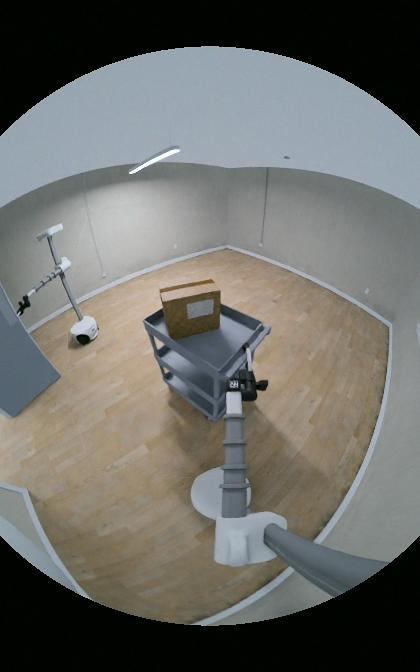

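>>> {"api": "move", "payload": {
  "blocking": false,
  "r2": {"base":{"strafe_m":0.4}}
}}

>>> {"api": "wait", "payload": {
  "seconds": 3
}}

>>> {"api": "move", "payload": {
  "blocking": false,
  "r2": {"base":{"rotate_rad":-0.4},"pace":"slow"}
}}

>>> {"api": "wait", "payload": {
  "seconds": 2
}}

>>> {"api": "move", "payload": {
  "blocking": false,
  "r2": {"base":{"strafe_m":0.4}}
}}

>>> {"api": "wait", "payload": {
  "seconds": 3,
  "cameras": ["r1_head_left_camera","r2_head_camera","r2_wrist_camera","r2_head_left_camera"]
}}

Scene clock: 648.53 s.
move: r2 moving
r1: as last shown
r1.turned_by_imu: -0.001
r1.base_tilt: forward=-1.6 right=+1.2
r1.lidar_m: 0.72 2.51 1.54 1.50 4.28 3.42 1.61 1.26 1.22 1.33 1.58 1.53
r1.measured_speeds: all 0
r1.motor_effort: lift_m=+25(25) arm_m=+5(5) wheel_0=+26(26) wheel_1=+9(9) wheel_2=+8(8)
r1.servo_current: wrist_yaw_rad=78(104) wrist_pitch_rad=39(46) wrist_roll_rad=52(59) gripper_m=52(59)
r1.contact_limits: arm_m 0.1; translate_m 0.9
r1.wrist_depth_mm: 155 186 136 347 488 - - / 151 186 137 347 452 - - / 155 186 137 347 488 - - / 156 192 137 347 484 - - / 156 186 138 347 484 - - / 151 180 140 182 449 - - / 151 159 139 179 145 - -
r2.base_odometry: x=+0.029 y=-3.045 heading=+1.846
r2.turned_by_wheels: -0.001
r2.turned_by_imu: +0.000
r2.base_tilt: forward=-0.7 right=+0.1
r2.lidar_m: 0.55 0.69 2.12 2.28 1.80 1.79 1.15 0.98 0.99 1.16 2.04 0.89
r2.base_status: strafe_m moving
r2.joint_positions: lift_m=+0.660 arm_m=+0.290 wrist_yaw_rad=-0.005 wrist_pitch_rad=-0.006 wrist_roll_rad=+1.569 gripper_m=+0.001
r2.joint_status: not commanded
r2.measured_speeds: translate_m=+0.002 strafe_m=+0.142 rotate_rad=-0.011 lift_m=+0.000 arm_m=+0.000 wrist_yaw_rad=+0.000 wrist_pitch_rad=+0.000 wrist_roll_rad=+0.000
r2.motor_effort: lift_m=+14(15) arm_m=+4(4) wheel_0=-16(18) wheel_1=+7(10) wheel_2=-1(3)
r2.servo_current: wrist_yaw_rad=39(52) wrist_pitch_rad=52(52) wrist_roll_rad=46(52) gripper_m=59(72)
r2.contact_limits: arm_m 0.1
r2.hand_pose: x=+0.7488 y=-0.0889 z=+0.8403 quat_wxyz=(+0.708, +0.707, -0.004, +0.000) (m; r2's base frame)
r2.wrist_depth_mm: - - - - - 1756 1229 / - - - 373 - 1808 1255 / - - - 349 402 404 397 / - - - 235 322 1863 1336 / - - - 195 260 1808 517 / - - 184 166 182 1863 - / 1863 - 427 - 196 - -
pictures: none

Scene clock: 650.70 s.
earlier move: r2 done
r1.base_odometry: x=-3.114 y=+2.228 heading=-0.575
r1.turned_by_wheels: +0.000
r1.turned_by_imu: +0.000
r1.base_tilt: forward=-1.6 right=+1.3
r1.lidar_m: 0.72 2.53 1.40 1.30 4.30 3.46 1.61 1.26 1.24 1.35 1.57 1.54
r1.base_status: not commanded
r1.joint_positions: lift_m=+0.790 arm_m=+0.380 wrist_yaw_rad=+0.014 wrist_pitch_rad=+0.002 wrist_roll_rad=-0.002 gripper_m=-0.034
r1.joint_status: not commanded
r1.measured_speeds: all 0
r1.motor_effort: lift_m=+24(25) arm_m=+5(5) wheel_0=+26(26) wheel_1=+9(9) wheel_2=+8(8)
r1.servo_current: wrist_yaw_rad=91(104) wrist_pitch_rad=39(52) wrist_roll_rad=52(65) gripper_m=46(59)
r1.contact_limits: arm_m 0.1; translate_m 0.9
r1.hand_pose: x=+0.8403 y=-0.0835 z=+0.9672 quat_wxyz=(+1.000, -0.001, +0.001, +0.007) (m; r1's base frame)
r1.wrist_depth_mm: 154 191 136 345 488 - - / 151 186 136 347 455 - - / 156 186 137 345 484 - - / 156 192 137 345 484 - - / 156 186 138 347 480 - - / 147 179 140 182 445 - - / 150 159 139 179 145 - -
r2.base_odometry: x=-0.321 y=-3.144 heading=+1.846
r2.turned_by_wheels: +0.001
r2.turned_by_imu: -0.001
r2.base_tilt: forward=-0.7 right=+0.1
r2.lidar_m: 0.63 2.05 1.82 1.95 1.51 1.53 1.45 1.23 1.24 1.44 2.53 0.72
r2.base_status: done
r2.joint_positions: lift_m=+0.660 arm_m=+0.290 wrist_yaw_rad=-0.006 wrist_pitch_rad=-0.006 wrist_roll_rad=+1.569 gripper_m=+0.001
r2.joint_status: not commanded
r2.measured_speeds: all 0
r2.motor_effort: lift_m=+14(15) arm_m=+4(4) wheel_0=-3(22) wheel_1=+2(10) wheel_2=-1(3)
r2.servo_current: wrist_yaw_rad=59(65) wrist_pitch_rad=46(52) wrist_roll_rad=46(59) gripper_m=59(72)
r2.contact_limits: arm_m 0.1
r2.hand_pose: x=+0.7487 y=-0.0892 z=+0.8403 quat_wxyz=(+0.708, +0.707, -0.004, +0.000) (m; r2's base frame)
r2.wrist_depth_mm: - - - 236 309 310 309 / - - - 277 289 1863 1308 / - - - 262 268 1863 535 / - - - 249 255 798 - / - - 480 193 241 831 - / - - 186 176 173 788 - / - - 504 - 217 - -
wait: 2.17 of 3 s (r2 has come to rest)
pictures: none

Scene clock: 651.20 s.
move: r2 moving
r1: as last shown
r1.base_tilt: forward=-1.6 right=+1.2
r1.lidar_m: 0.71 2.54 1.45 1.31 4.30 3.43 1.62 1.25 1.24 1.35 1.57 1.55
r1.motor_effort: lift_m=+25(25) arm_m=+5(5) wheel_0=+26(26) wheel_1=+9(9) wheel_2=+8(8)
r1.servo_current: wrist_yaw_rad=72(91) wrist_pitch_rad=39(46) wrist_roll_rad=52(65) gripper_m=52(59)
r1.contact_limits: arm_m 0.1; translate_m 0.9
r1.wrist_depth_mm: 155 191 136 347 488 - - / 151 186 137 347 449 - - / 156 186 137 345 484 - - / 156 192 137 347 484 - - / 156 186 138 343 484 - - / 147 180 140 182 449 - - / 150 159 139 179 145 - -
r2.base_odometry: x=-0.321 y=-3.143 heading=+1.724
r2.turned_by_wheels: -0.123
r2.turned_by_imu: -0.118
r2.base_tilt: forward=-0.6 right=+0.0
r2.lidar_m: 0.61 0.80 1.81 1.87 1.52 1.54 1.58 1.26 1.22 1.36 2.12 0.83
r2.base_status: rotate_rad moving
r2.joint_positions: lift_m=+0.660 arm_m=+0.290 wrist_yaw_rad=+0.014 wrist_pitch_rad=-0.006 wrist_roll_rad=+1.569 gripper_m=+0.001
r2.joint_status: not commanded
r2.measured_speeds: translate_m=+0.002 strafe_m=+0.001 rotate_rad=-0.486 lift_m=+0.000 arm_m=+0.000 wrist_yaw_rad=+0.034 wrist_pitch_rad=+0.000 wrist_roll_rad=+0.000
r2.motor_effort: lift_m=+14(14) arm_m=+2(4) wheel_0=+17(18) wheel_1=+12(12) wheel_2=+22(22)
r2.servo_current: wrist_yaw_rad=78(78) wrist_pitch_rad=46(52) wrist_roll_rad=46(59) gripper_m=65(72)
r2.contact_limits: arm_m 0.1
r2.hand_pose: x=+0.7505 y=-0.0833 z=+0.8403 quat_wxyz=(+0.708, +0.707, +0.003, +0.007) (m; r2's base frame)
r2.wrist_depth_mm: - - - 291 - 1661 1138 / - - - 306 332 349 347 / - - - 281 298 1863 492 / - - - 210 270 1863 - / - - 580 194 248 831 - / - - 187 180 182 809 - / - - 480 - 216 - -
pictures: none

Scene clock: 652.67 s.
earlier move: r2 done
r1.base_odometry: x=-3.114 y=+2.228 heading=-0.575
r1.turned_by_wheels: +0.000
r1.turned_by_imu: +0.000
r1.base_tilt: forward=-1.6 right=+1.2
r1.lidar_m: 0.72 2.53 1.50 1.47 4.28 3.47 1.60 1.23 1.25 1.35 1.57 1.55
r1.base_status: not commanded
r1.joint_positions: lift_m=+0.790 arm_m=+0.380 wrist_yaw_rad=+0.014 wrist_pitch_rad=+0.002 wrist_roll_rad=-0.002 gripper_m=-0.034
r1.joint_status: not commanded
r1.measured_speeds: all 0
r1.motor_effort: lift_m=+25(25) arm_m=+5(5) wheel_0=+26(26) wheel_1=+9(9) wheel_2=+8(8)
r1.servo_current: wrist_yaw_rad=78(104) wrist_pitch_rad=46(52) wrist_roll_rad=46(65) gripper_m=46(59)
r1.contact_limits: arm_m 0.1; translate_m 0.9
r1.hand_pose: x=+0.8403 y=-0.0835 z=+0.9672 quat_wxyz=(+1.000, -0.001, +0.001, +0.007) (m; r1's base frame)
r1.wrist_depth_mm: 154 186 136 349 488 - - / 151 186 136 349 449 - - / 156 186 137 345 484 - - / 156 192 137 345 488 - - / 156 186 138 345 484 - - / 151 180 140 182 449 - - / 150 159 139 180 144 - -
r2.base_odometry: x=-0.321 y=-3.144 heading=+1.447
r2.turned_by_wheels: -0.277
r2.turned_by_imu: -0.291
r2.base_tilt: forward=-0.8 right=+0.1
r2.lidar_m: 0.55 0.67 2.03 1.83 2.08 1.53 1.55 1.36 1.23 1.24 1.56 3.11
r2.base_status: done
r2.joint_positions: lift_m=+0.660 arm_m=+0.290 wrist_yaw_rad=+0.003 wrist_pitch_rad=-0.007 wrist_roll_rad=+1.571 gripper_m=+0.001
r2.joint_status: not commanded
r2.measured_speeds: all 0
r2.motor_effort: lift_m=+12(14) arm_m=+5(5) wheel_0=+1(23) wheel_1=+5(15) wheel_2=+4(26)
r2.servo_current: wrist_yaw_rad=46(117) wrist_pitch_rad=59(59) wrist_roll_rad=52(59) gripper_m=65(72)
r2.contact_limits: arm_m 0.1
r2.hand_pose: x=+0.7495 y=-0.0866 z=+0.8408 quat_wxyz=(+0.707, +0.707, -0.002, +0.004) (m; r2's base frame)
r2.wrist_depth_mm: - - - - - 1808 1255 / - - - - - 1808 1229 / - - - 379 - 1708 1205 / - - - 309 397 1618 449 / - - - 200 281 1863 496 / - - 186 187 183 1808 525 / - - - - 196 - -
wait: 1.47 of 2 s (r2 has come to rest)
pictures: none

Scene clock: 653.17 s.
move: r2 moving
r1: as last shown
r1.lidar_m: 0.72 2.49 1.54 1.50 4.27 3.43 1.59 1.26 1.23 1.33 1.55 1.54
r1.motor_effort: lift_m=+24(25) arm_m=+5(5) wheel_0=+26(26) wheel_1=+9(9) wheel_2=+8(8)
r1.servo_current: wrist_yaw_rad=78(98) wrist_pitch_rad=39(46) wrist_roll_rad=59(65) gripper_m=46(52)
r1.contact_limits: arm_m 0.1; translate_m 0.9
r1.wrist_depth_mm: 155 185 136 345 492 - - / 151 186 137 345 449 - - / 156 185 137 345 480 - - / 156 192 137 347 488 - - / 156 186 138 345 484 - - / 151 179 140 182 449 - - / 151 159 139 179 145 - -
r2.base_odometry: x=-0.357 y=-3.139 heading=+1.446
r2.turned_by_wheels: -0.001
r2.turned_by_imu: -0.008
r2.base_tilt: forward=-0.6 right=+0.1
r2.lidar_m: 0.56 0.66 2.02 1.78 2.02 1.51 1.53 1.41 1.25 1.28 1.58 3.12
r2.base_status: strafe_m moving
r2.joint_positions: lift_m=+0.660 arm_m=+0.290 wrist_yaw_rad=-0.002 wrist_pitch_rad=-0.007 wrist_roll_rad=+1.571 gripper_m=+0.001
r2.joint_status: not commanded
r2.measured_speeds: translate_m=+0.003 strafe_m=+0.136 rotate_rad=-0.016 lift_m=+0.000 arm_m=+0.000 wrist_yaw_rad=+0.000 wrist_pitch_rad=+0.000 wrist_roll_rad=+0.000
r2.motor_effort: lift_m=+12(12) arm_m=+5(5) wheel_0=-15(18) wheel_1=+8(11) wheel_2=-6(6)
r2.servo_current: wrist_yaw_rad=52(59) wrist_pitch_rad=46(52) wrist_roll_rad=52(52) gripper_m=59(65)
r2.contact_limits: arm_m 0.1
r2.hand_pose: x=+0.7490 y=-0.0881 z=+0.8408 quat_wxyz=(+0.707, +0.707, -0.003, +0.002) (m; r2's base frame)
r2.wrist_depth_mm: - - - - - 1863 1229 / - - - - - 1863 1229 / - - - 377 - 1808 1182 / - - - 307 397 1661 1281 / - - - 200 271 1863 492 / - - 186 165 183 1756 525 / - - - - 195 - -
pictures: none

Scene clock: 655.33 s.
earlier move: r2 done
r1.base_odometry: x=-3.114 y=+2.228 heading=-0.575
r1.turned_by_wheels: +0.000
r1.turned_by_imu: +0.000
r1.base_tilt: forward=-1.6 right=+1.2
r1.lidar_m: 0.70 1.75 1.57 1.44 4.28 3.47 1.59 1.26 1.24 1.35 1.58 1.54
r1.base_status: not commanded
r1.joint_positions: lift_m=+0.790 arm_m=+0.380 wrist_yaw_rad=+0.014 wrist_pitch_rad=+0.002 wrist_roll_rad=-0.002 gripper_m=-0.034
r1.joint_status: not commanded
r1.measured_speeds: all 0
r1.motor_effort: lift_m=+25(25) arm_m=+5(5) wheel_0=+26(26) wheel_1=+9(9) wheel_2=+8(8)
r1.servo_current: wrist_yaw_rad=78(111) wrist_pitch_rad=39(52) wrist_roll_rad=59(65) gripper_m=46(59)
r1.contact_limits: arm_m 0.1; translate_m 0.9
r1.hand_pose: x=+0.8403 y=-0.0835 z=+0.9672 quat_wxyz=(+1.000, -0.001, +0.001, +0.007) (m; r1's base frame)
r1.wrist_depth_mm: 155 191 136 347 484 - - / 151 186 137 347 452 - - / 156 186 137 347 484 - - / 156 192 137 347 480 - - / 156 185 138 347 480 - - / 147 180 140 182 445 - - / 150 159 139 179 144 - -
r2.base_odometry: x=-0.718 y=-3.094 heading=+1.447
r2.turned_by_wheels: +0.001
r2.turned_by_imu: -0.087
r2.base_tilt: forward=-0.7 right=+0.0
r2.lidar_m: 0.59 0.84 1.69 1.47 1.58 1.42 1.44 1.72 1.58 1.61 1.86 0.83
r2.base_status: done
r2.joint_positions: lift_m=+0.660 arm_m=+0.290 wrist_yaw_rad=-0.002 wrist_pitch_rad=-0.007 wrist_roll_rad=+1.571 gripper_m=+0.001
r2.joint_status: not commanded
r2.measured_speeds: all 0
r2.motor_effort: lift_m=+12(12) arm_m=-4(5) wheel_0=-1(21) wheel_1=+0(11) wheel_2=+2(9)
r2.servo_current: wrist_yaw_rad=33(78) wrist_pitch_rad=52(52) wrist_roll_rad=46(65) gripper_m=59(72)
r2.contact_limits: arm_m 0.1
r2.hand_pose: x=+0.7491 y=-0.0879 z=+0.8408 quat_wxyz=(+0.707, +0.707, -0.003, +0.002) (m; r2's base frame)
r2.wrist_depth_mm: - - - 297 - 1756 1205 / - - - 320 345 355 349 / - - - 287 310 1863 1229 / - - - 212 274 1863 539 / - - - 193 248 820 - / - - 187 174 173 809 - / - - 466 - 211 - -
wait: 2.17 of 3 s (r2 has come to rest)
pictures: r1_head_left_camera, r2_head_camera, r2_head_left_camera, r2_wrist_camera
Images, in order (width x height): r1_head_left_camera 420x672, r2_head_camera 420x560, r2_head_left_camera 420x672, r2_wrist_camera 616x392.

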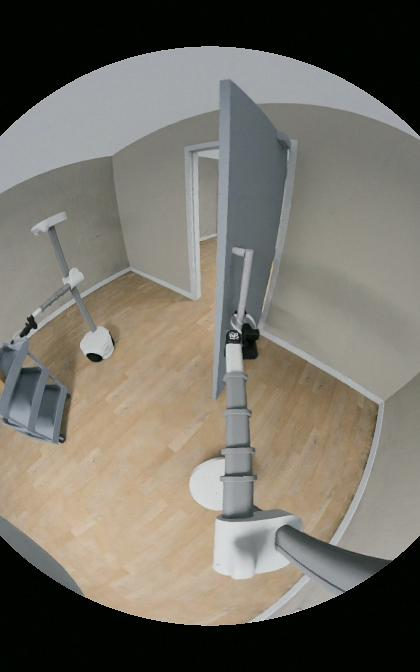

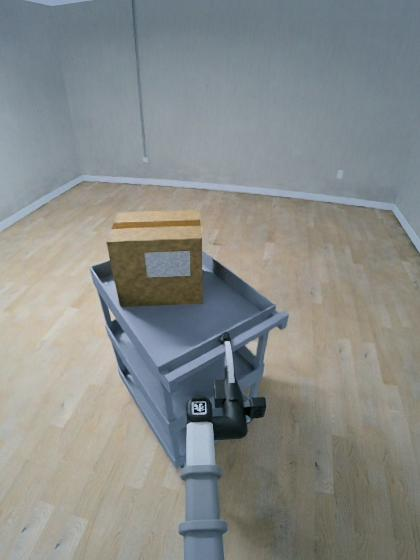

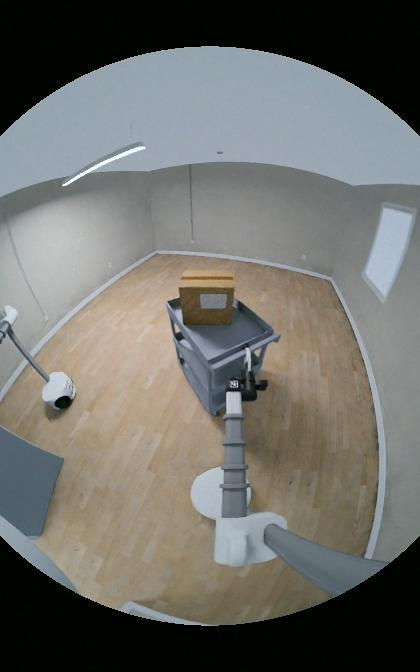

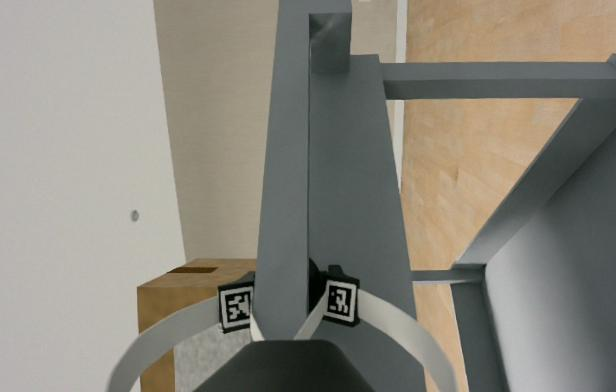

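>>> {"api": "move", "payload": {
  "blocking": false,
  "r2": {"base":{"strafe_m":0.35}}
}}

>>> {"api": "wait", "payload": {
  "seconds": 3
}}

>>> {"api": "move", "payload": {
  "blocking": false,
  "r2": {"base":{"rotate_rad":-0.28},"pace":"slow"}
}}

>>> {"api": "wait", "payload": {
  "seconds": 2,
  "cameras": ["r2_head_camera","r2_head_left_camera"]
}}

Scene clock: 666.13 s.
move: r2 moving
r1: as last shown
r1.base_tilt: forward=-1.6 right=+1.3
r1.lidar_m: 0.72 1.74 1.56 1.43 4.29 3.43 1.60 1.25 1.25 1.37 1.58 1.53
r1.servo_current: wrist_yaw_rad=91(98) wrist_pitch_rad=46(52) wrist_roll_rad=52(52) gripper_m=46(59)
r1.contact_limits: arm_m 0.1; translate_m 0.9
r1.wrist_depth_mm: 155 191 136 349 492 - - / 151 186 137 347 449 - - / 156 187 137 347 480 - - / 156 192 137 345 480 - - / 155 185 138 343 484 - - / 147 179 140 182 445 - - / 150 159 139 179 144 - -
r2.base_odometry: x=-0.754 y=-3.089 heading=+1.446
r2.turned_by_wheels: -0.001
r2.turned_by_imu: -0.001
r2.base_tilt: forward=-0.7 right=+0.1
r2.lidar_m: 0.59 0.91 1.67 1.42 1.53 1.43 1.43 1.68 1.61 1.59 1.90 0.80
r2.base_status: strafe_m moving
r2.joint_positions: lift_m=+0.660 arm_m=+0.290 wrist_yaw_rad=-0.005 wrist_pitch_rad=-0.007 wrist_roll_rad=+1.571 gripper_m=+0.001
r2.joint_status: not commanded
r2.measured_speeds: translate_m=-0.002 strafe_m=+0.139 rotate_rad=+0.007 lift_m=+0.000 arm_m=+0.000 wrist_yaw_rad=-0.001 wrist_pitch_rad=+0.000 wrist_roll_rad=+0.000
r2.motor_effort: lift_m=+12(12) arm_m=-3(4) wheel_0=-14(18) wheel_1=+8(11) wheel_2=-2(2)
r2.servo_current: wrist_yaw_rad=52(59) wrist_pitch_rad=46(59) wrist_roll_rad=46(52) gripper_m=59(65)
r2.contact_limits: arm_m 0.1
r2.hand_pose: x=+0.7488 y=-0.0889 z=+0.8408 quat_wxyz=(+0.707, +0.707, -0.004, +0.001) (m; r2's base frame)
r2.wrist_depth_mm: - - - 293 - 1863 1205 / - - - 314 342 347 343 / - - - 285 306 1863 1255 / - - - 209 271 1863 - / - - - 191 246 809 - / - - 188 173 183 820 - / - - 466 - 210 - -
pictures: none

Scene clock: 668.13 s.
earlier move: r2 done
r1.base_odometry: x=-3.114 y=+2.228 heading=-0.575
r1.turned_by_wheels: +0.000
r1.turned_by_imu: +0.000
r1.base_tilt: forward=-1.6 right=+1.2
r1.lidar_m: 0.73 1.38 1.30 1.31 4.29 3.45 1.61 1.24 1.25 1.32 1.57 1.55
r1.base_status: not commanded
r1.joint_positions: lift_m=+0.790 arm_m=+0.380 wrist_yaw_rad=+0.014 wrist_pitch_rad=+0.002 wrist_roll_rad=-0.002 gripper_m=-0.034
r1.joint_status: not commanded
r1.measured_speeds: all 0
r1.motor_effort: lift_m=+25(25) arm_m=+5(5) wheel_0=+26(26) wheel_1=+9(9) wheel_2=+8(8)
r1.servo_current: wrist_yaw_rad=72(98) wrist_pitch_rad=39(52) wrist_roll_rad=59(72) gripper_m=52(59)
r1.contact_limits: arm_m 0.1; translate_m 0.9
r1.hand_pose: x=+0.8403 y=-0.0835 z=+0.9672 quat_wxyz=(+1.000, -0.001, +0.001, +0.007) (m; r1's base frame)
r1.wrist_depth_mm: 155 192 137 345 488 - - / 151 186 136 347 452 - - / 156 187 137 347 484 - - / 156 192 137 345 484 - - / 155 186 138 345 480 - - / 147 180 140 182 449 - - / 150 159 139 179 145 - -
r2.base_odometry: x=-1.065 y=-3.050 heading=+1.447
r2.turned_by_wheels: +0.000
r2.turned_by_imu: -0.001
r2.base_tilt: forward=-0.7 right=+0.1
r2.lidar_m: 0.69 3.25 1.36 1.12 1.20 4.30 1.35 1.59 1.92 1.94 2.25 0.72
r2.base_status: done
r2.joint_positions: lift_m=+0.660 arm_m=+0.290 wrist_yaw_rad=-0.003 wrist_pitch_rad=-0.007 wrist_roll_rad=+1.571 gripper_m=+0.001
r2.joint_status: not commanded
r2.measured_speeds: all 0
r2.motor_effort: lift_m=+12(12) arm_m=-4(4) wheel_0=-4(18) wheel_1=+1(11) wheel_2=-1(2)
r2.servo_current: wrist_yaw_rad=46(59) wrist_pitch_rad=52(59) wrist_roll_rad=46(59) gripper_m=65(72)
r2.contact_limits: arm_m 0.1
r2.hand_pose: x=+0.7490 y=-0.0883 z=+0.8408 quat_wxyz=(+0.707, +0.707, -0.004, +0.002) (m; r2's base frame)
r2.wrist_depth_mm: - - - 238 238 1808 1281 / - - - 179 237 1921 - / - - 564 236 236 820 - / - - 477 236 236 820 - / - - 517 194 235 820 - / - - 187 177 172 - - / - - - - - - -
wait: 2.00 of 3 s (r2 has come to rest)
pictures: none

Scene clock: 668.63 s.
move: r2 moving
r1: as last shown
r1.lidar_m: 0.72 1.37 1.36 1.36 4.28 3.44 1.57 1.27 1.25 1.36 1.56 1.54
r1.servo_current: wrist_yaw_rad=78(78) wrist_pitch_rad=46(46) wrist_roll_rad=33(59) gripper_m=46(59)
r1.contact_limits: arm_m 0.1; translate_m 0.9
r1.wrist_depth_mm: 155 191 136 349 488 - - / 151 186 137 347 445 - - / 156 186 137 347 484 - - / 156 192 137 345 484 - - / 155 186 138 347 480 - - / 147 180 140 182 449 - - / 150 159 139 179 145 - -
r2.base_odometry: x=-1.065 y=-3.050 heading=+1.324
r2.turned_by_wheels: -0.123
r2.turned_by_imu: -0.119
r2.base_tilt: forward=-0.7 right=+0.0
r2.lidar_m: 0.66 3.51 1.37 1.10 1.14 1.55 1.36 1.49 1.93 1.92 2.14 0.76
r2.base_status: rotate_rad moving
r2.joint_positions: lift_m=+0.660 arm_m=+0.290 wrist_yaw_rad=+0.010 wrist_pitch_rad=-0.007 wrist_roll_rad=+1.571 gripper_m=+0.001
r2.joint_status: not commanded
r2.measured_speeds: translate_m=+0.000 strafe_m=-0.001 rotate_rad=-0.491 lift_m=+0.000 arm_m=+0.000 wrist_yaw_rad=+0.004 wrist_pitch_rad=+0.000 wrist_roll_rad=+0.000
r2.motor_effort: lift_m=+12(12) arm_m=+3(4) wheel_0=+12(15) wheel_1=+10(11) wheel_2=+19(19)
r2.servo_current: wrist_yaw_rad=65(65) wrist_pitch_rad=46(52) wrist_roll_rad=46(52) gripper_m=65(65)
r2.contact_limits: arm_m 0.1
r2.hand_pose: x=+0.7501 y=-0.0845 z=+0.8408 quat_wxyz=(+0.707, +0.707, +0.001, +0.006) (m; r2's base frame)
r2.wrist_depth_mm: - - - 266 272 1708 1205 / - - - 258 262 1808 521 / - - - 251 254 1863 - / - - 525 245 246 831 - / - - 496 185 240 820 - / - - 187 180 182 798 - / - - 554 - 226 - -
pictures: none

Scene clock: 669.50 s.
earlier move: r2 done
r1.base_odometry: x=-3.114 y=+2.228 heading=-0.575
r1.turned_by_wheels: +0.000
r1.turned_by_imu: +0.000
r1.base_tilt: forward=-1.6 right=+1.3
r1.lidar_m: 0.71 1.36 1.36 1.40 4.27 3.44 1.63 1.26 1.24 1.36 1.57 1.54
r1.base_status: not commanded
r1.joint_positions: lift_m=+0.790 arm_m=+0.380 wrist_yaw_rad=+0.014 wrist_pitch_rad=+0.002 wrist_roll_rad=-0.002 gripper_m=-0.034
r1.joint_status: not commanded
r1.measured_speeds: all 0
r1.motor_effort: lift_m=+24(25) arm_m=+5(5) wheel_0=+25(26) wheel_1=+9(9) wheel_2=+8(8)
r1.servo_current: wrist_yaw_rad=91(91) wrist_pitch_rad=46(46) wrist_roll_rad=46(59) gripper_m=52(59)
r1.contact_limits: arm_m 0.1; translate_m 0.9
r1.hand_pose: x=+0.8403 y=-0.0835 z=+0.9672 quat_wxyz=(+1.000, -0.001, +0.001, +0.007) (m; r1's base frame)
r1.wrist_depth_mm: 155 186 136 347 484 - - / 151 186 137 345 449 - - / 156 185 137 349 488 - - / 156 192 137 345 484 - - / 156 185 138 345 484 - - / 151 179 140 182 449 - - / 150 159 139 179 145 - -
r2.base_odometry: x=-1.065 y=-3.050 heading=+1.167
r2.turned_by_wheels: -0.157
r2.turned_by_imu: -0.152
r2.base_tilt: forward=-0.6 right=+0.1
r2.lidar_m: 0.56 0.85 1.53 1.21 1.11 1.38 1.33 1.38 1.91 1.92 2.00 0.80
r2.base_status: done
r2.joint_positions: lift_m=+0.660 arm_m=+0.290 wrist_yaw_rad=-0.002 wrist_pitch_rad=-0.007 wrist_roll_rad=+1.571 gripper_m=+0.001
r2.joint_status: not commanded
r2.measured_speeds: all 0
r2.motor_effort: lift_m=+12(12) arm_m=+4(4) wheel_0=+1(15) wheel_1=+2(11) wheel_2=+0(20)
r2.servo_current: wrist_yaw_rad=46(65) wrist_pitch_rad=46(52) wrist_roll_rad=39(59) gripper_m=65(72)
r2.contact_limits: arm_m 0.1
r2.hand_pose: x=+0.7491 y=-0.0880 z=+0.8408 quat_wxyz=(+0.707, +0.707, -0.003, +0.002) (m; r2's base frame)
r2.wrist_depth_mm: - - - 310 - 1808 1229 / - - - 327 353 357 353 / - - - 241 319 1863 1281 / - - - 214 279 1863 512 / - - - 194 249 1863 - / - - 185 174 173 820 - / - - 459 - 208 - -
wait: 0.87 of 2 s (r2 has come to rest)
pictures: r2_head_camera, r2_head_left_camera
Images, in order (width x height): r2_head_camera 420x560, r2_head_left_camera 420x672.

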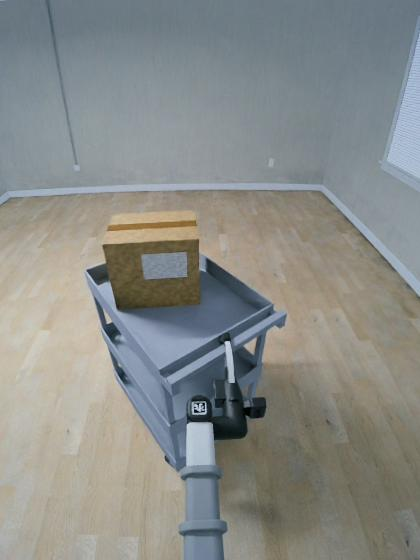

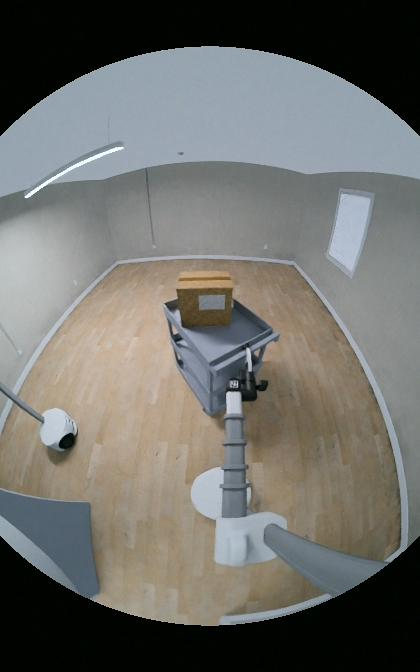

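>>> {"api": "move", "payload": {
  "blocking": false,
  "r2": {"base":{"strafe_m":0.31,"translate_m":-0.6}}
}}

>>> {"api": "wait", "payload": {
  "seconds": 4,
  "cameras": ["r2_head_camera","r2_head_left_camera","r2_head_right_camera","r1_head_left_camera"]
}}

Scene clock: 679.30 s.
move: r2 moving
r1: as last shown
r1.base_tilt: forward=-1.6 right=+1.2
r1.lidar_m: 0.72 1.34 1.37 1.40 4.28 3.45 1.59 1.24 1.22 1.33 1.58 1.53
r1.motor_effort: lift_m=+25(25) arm_m=+5(5) wheel_0=+25(26) wheel_1=+9(9) wheel_2=+8(8)
r1.servo_current: wrist_yaw_rad=72(104) wrist_pitch_rad=46(46) wrist_roll_rad=52(65) gripper_m=52(59)
r1.contact_limits: arm_m 0.1; translate_m 0.9
r1.wrist_depth_mm: 155 186 137 349 484 - - / 151 186 137 345 452 - - / 156 185 137 345 484 - - / 156 193 137 345 484 - - / 155 186 138 345 484 - - / 151 180 140 182 449 - - / 150 160 139 180 144 - -
r2.base_odometry: x=-1.092 y=-3.072 heading=+1.167
r2.turned_by_wheels: +0.000
r2.turned_by_imu: +0.000
r2.base_tilt: forward=-0.7 right=+0.1
r2.lidar_m: 0.56 0.82 1.47 1.22 1.09 1.36 1.31 1.36 1.86 1.95 2.00 0.81
r2.base_status: translate_m moving; strafe_m moving
r2.joint_positions: lift_m=+0.660 arm_m=+0.290 wrist_yaw_rad=-0.002 wrist_pitch_rad=-0.007 wrist_roll_rad=+1.571 gripper_m=+0.001
r2.joint_status: not commanded
r2.measured_speeds: translate_m=-0.120 strafe_m=+0.064 rotate_rad=-0.003 lift_m=+0.000 arm_m=+0.000 wrist_yaw_rad=+0.000 wrist_pitch_rad=+0.000 wrist_roll_rad=+0.000
r2.motor_effort: lift_m=+12(12) arm_m=+4(4) wheel_0=-10(12) wheel_1=-8(8) wheel_2=+15(15)
r2.servo_current: wrist_yaw_rad=39(59) wrist_pitch_rad=46(52) wrist_roll_rad=46(52) gripper_m=65(72)
r2.contact_limits: arm_m 0.1
r2.hand_pose: x=+0.7491 y=-0.0880 z=+0.8408 quat_wxyz=(+0.707, +0.707, -0.003, +0.002) (m; r2's base frame)
r2.wrist_depth_mm: - - - 297 - 1808 1205 / - - - 320 347 351 347 / - - - 228 309 1863 1229 / - - - 210 274 1863 539 / - - - 192 247 820 - / - - 187 177 173 809 - / - - 466 - 210 - -
pictures: none

Scene clock: 682.40 s.
earlier move: r2 done
r1.base_odometry: x=-3.114 y=+2.228 heading=-0.575
r1.turned_by_wheels: +0.000
r1.turned_by_imu: +0.000
r1.base_tilt: forward=-1.6 right=+1.3
r1.lidar_m: 0.72 1.28 1.10 1.23 4.29 3.45 1.60 1.27 1.25 1.36 1.56 1.55
r1.base_status: not commanded
r1.joint_positions: lift_m=+0.790 arm_m=+0.380 wrist_yaw_rad=+0.014 wrist_pitch_rad=+0.002 wrist_roll_rad=-0.002 gripper_m=-0.034
r1.joint_status: not commanded
r1.measured_speeds: all 0
r1.motor_effort: lift_m=+24(25) arm_m=+5(5) wheel_0=+26(27) wheel_1=+9(9) wheel_2=+8(8)
r1.servo_current: wrist_yaw_rad=78(111) wrist_pitch_rad=46(52) wrist_roll_rad=26(65) gripper_m=52(59)
r1.contact_limits: arm_m 0.1; translate_m 0.9
r1.hand_pose: x=+0.8403 y=-0.0835 z=+0.9672 quat_wxyz=(+1.000, -0.001, +0.001, +0.007) (m; r1's base frame)
r1.wrist_depth_mm: 155 186 136 349 484 - - / 151 186 137 347 449 - - / 156 186 137 347 488 - - / 156 191 137 347 484 - - / 155 186 138 347 484 - - / 151 180 140 182 452 - - / 150 159 139 179 145 - -
r2.base_odometry: x=-1.586 y=-3.480 heading=+1.167
r2.turned_by_wheels: +0.000
r2.turned_by_imu: -0.001
r2.base_tilt: forward=-0.7 right=+0.1
r2.lidar_m: 0.70 3.64 0.79 0.69 0.70 0.89 3.81 0.84 1.07 2.23 2.32 0.72
r2.base_status: done
r2.joint_positions: lift_m=+0.660 arm_m=+0.290 wrist_yaw_rad=-0.003 wrist_pitch_rad=-0.007 wrist_roll_rad=+1.571 gripper_m=+0.001
r2.joint_status: not commanded
r2.measured_speeds: all 0
r2.motor_effort: lift_m=+12(12) arm_m=+4(4) wheel_0=-1(18) wheel_1=-4(9) wheel_2=+2(15)
r2.servo_current: wrist_yaw_rad=52(59) wrist_pitch_rad=46(59) wrist_roll_rad=52(59) gripper_m=59(72)
r2.contact_limits: arm_m 0.1
r2.hand_pose: x=+0.7490 y=-0.0883 z=+0.8408 quat_wxyz=(+0.707, +0.707, -0.004, +0.002) (m; r2's base frame)
r2.wrist_depth_mm: - - - 175 231 1808 1205 / - - - 232 233 1808 - / - - 535 234 232 831 - / - - 480 235 234 809 - / - - 521 216 235 820 - / - - 187 176 173 - - / 1661 - - - - - -
wait: 3.10 of 4 s (r2 has come to rest)
pictures: r1_head_left_camera, r2_head_camera, r2_head_left_camera, r2_head_right_camera
Images, in order (width x height): r1_head_left_camera 420x672, r2_head_camera 420x560, r2_head_left_camera 420x672, r2_head_right_camera 420x672.

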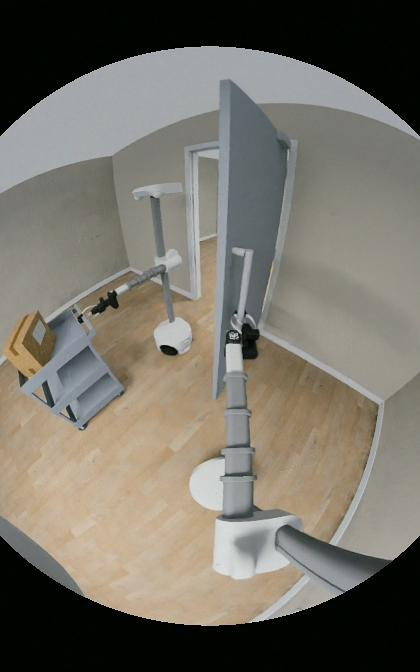

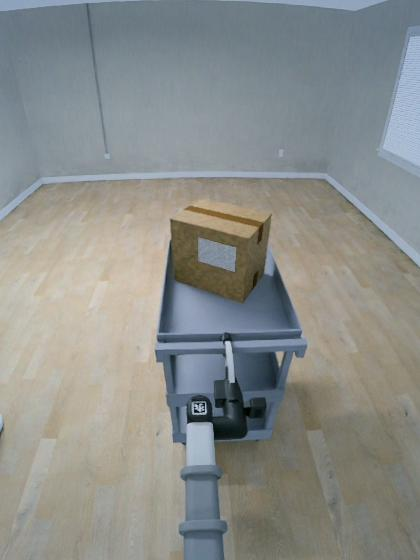

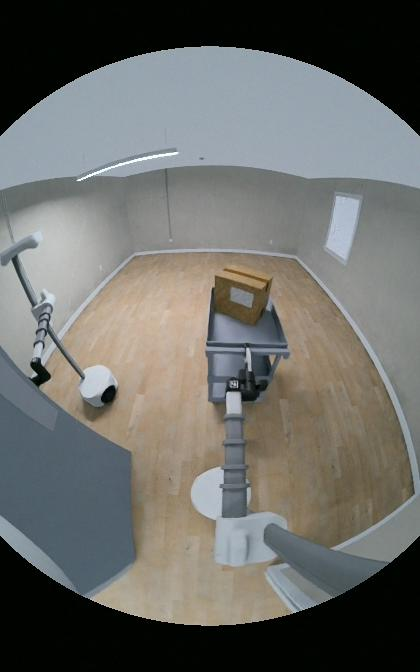

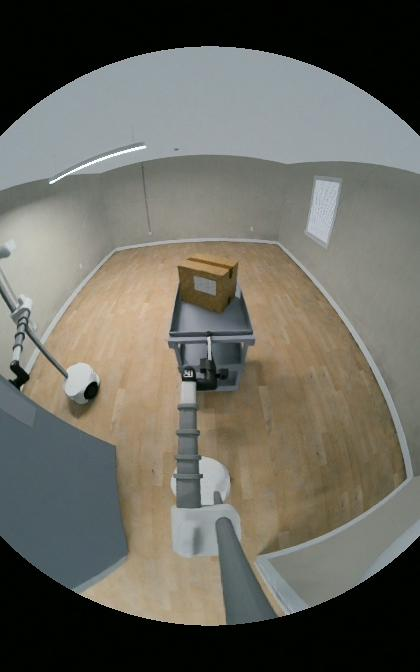

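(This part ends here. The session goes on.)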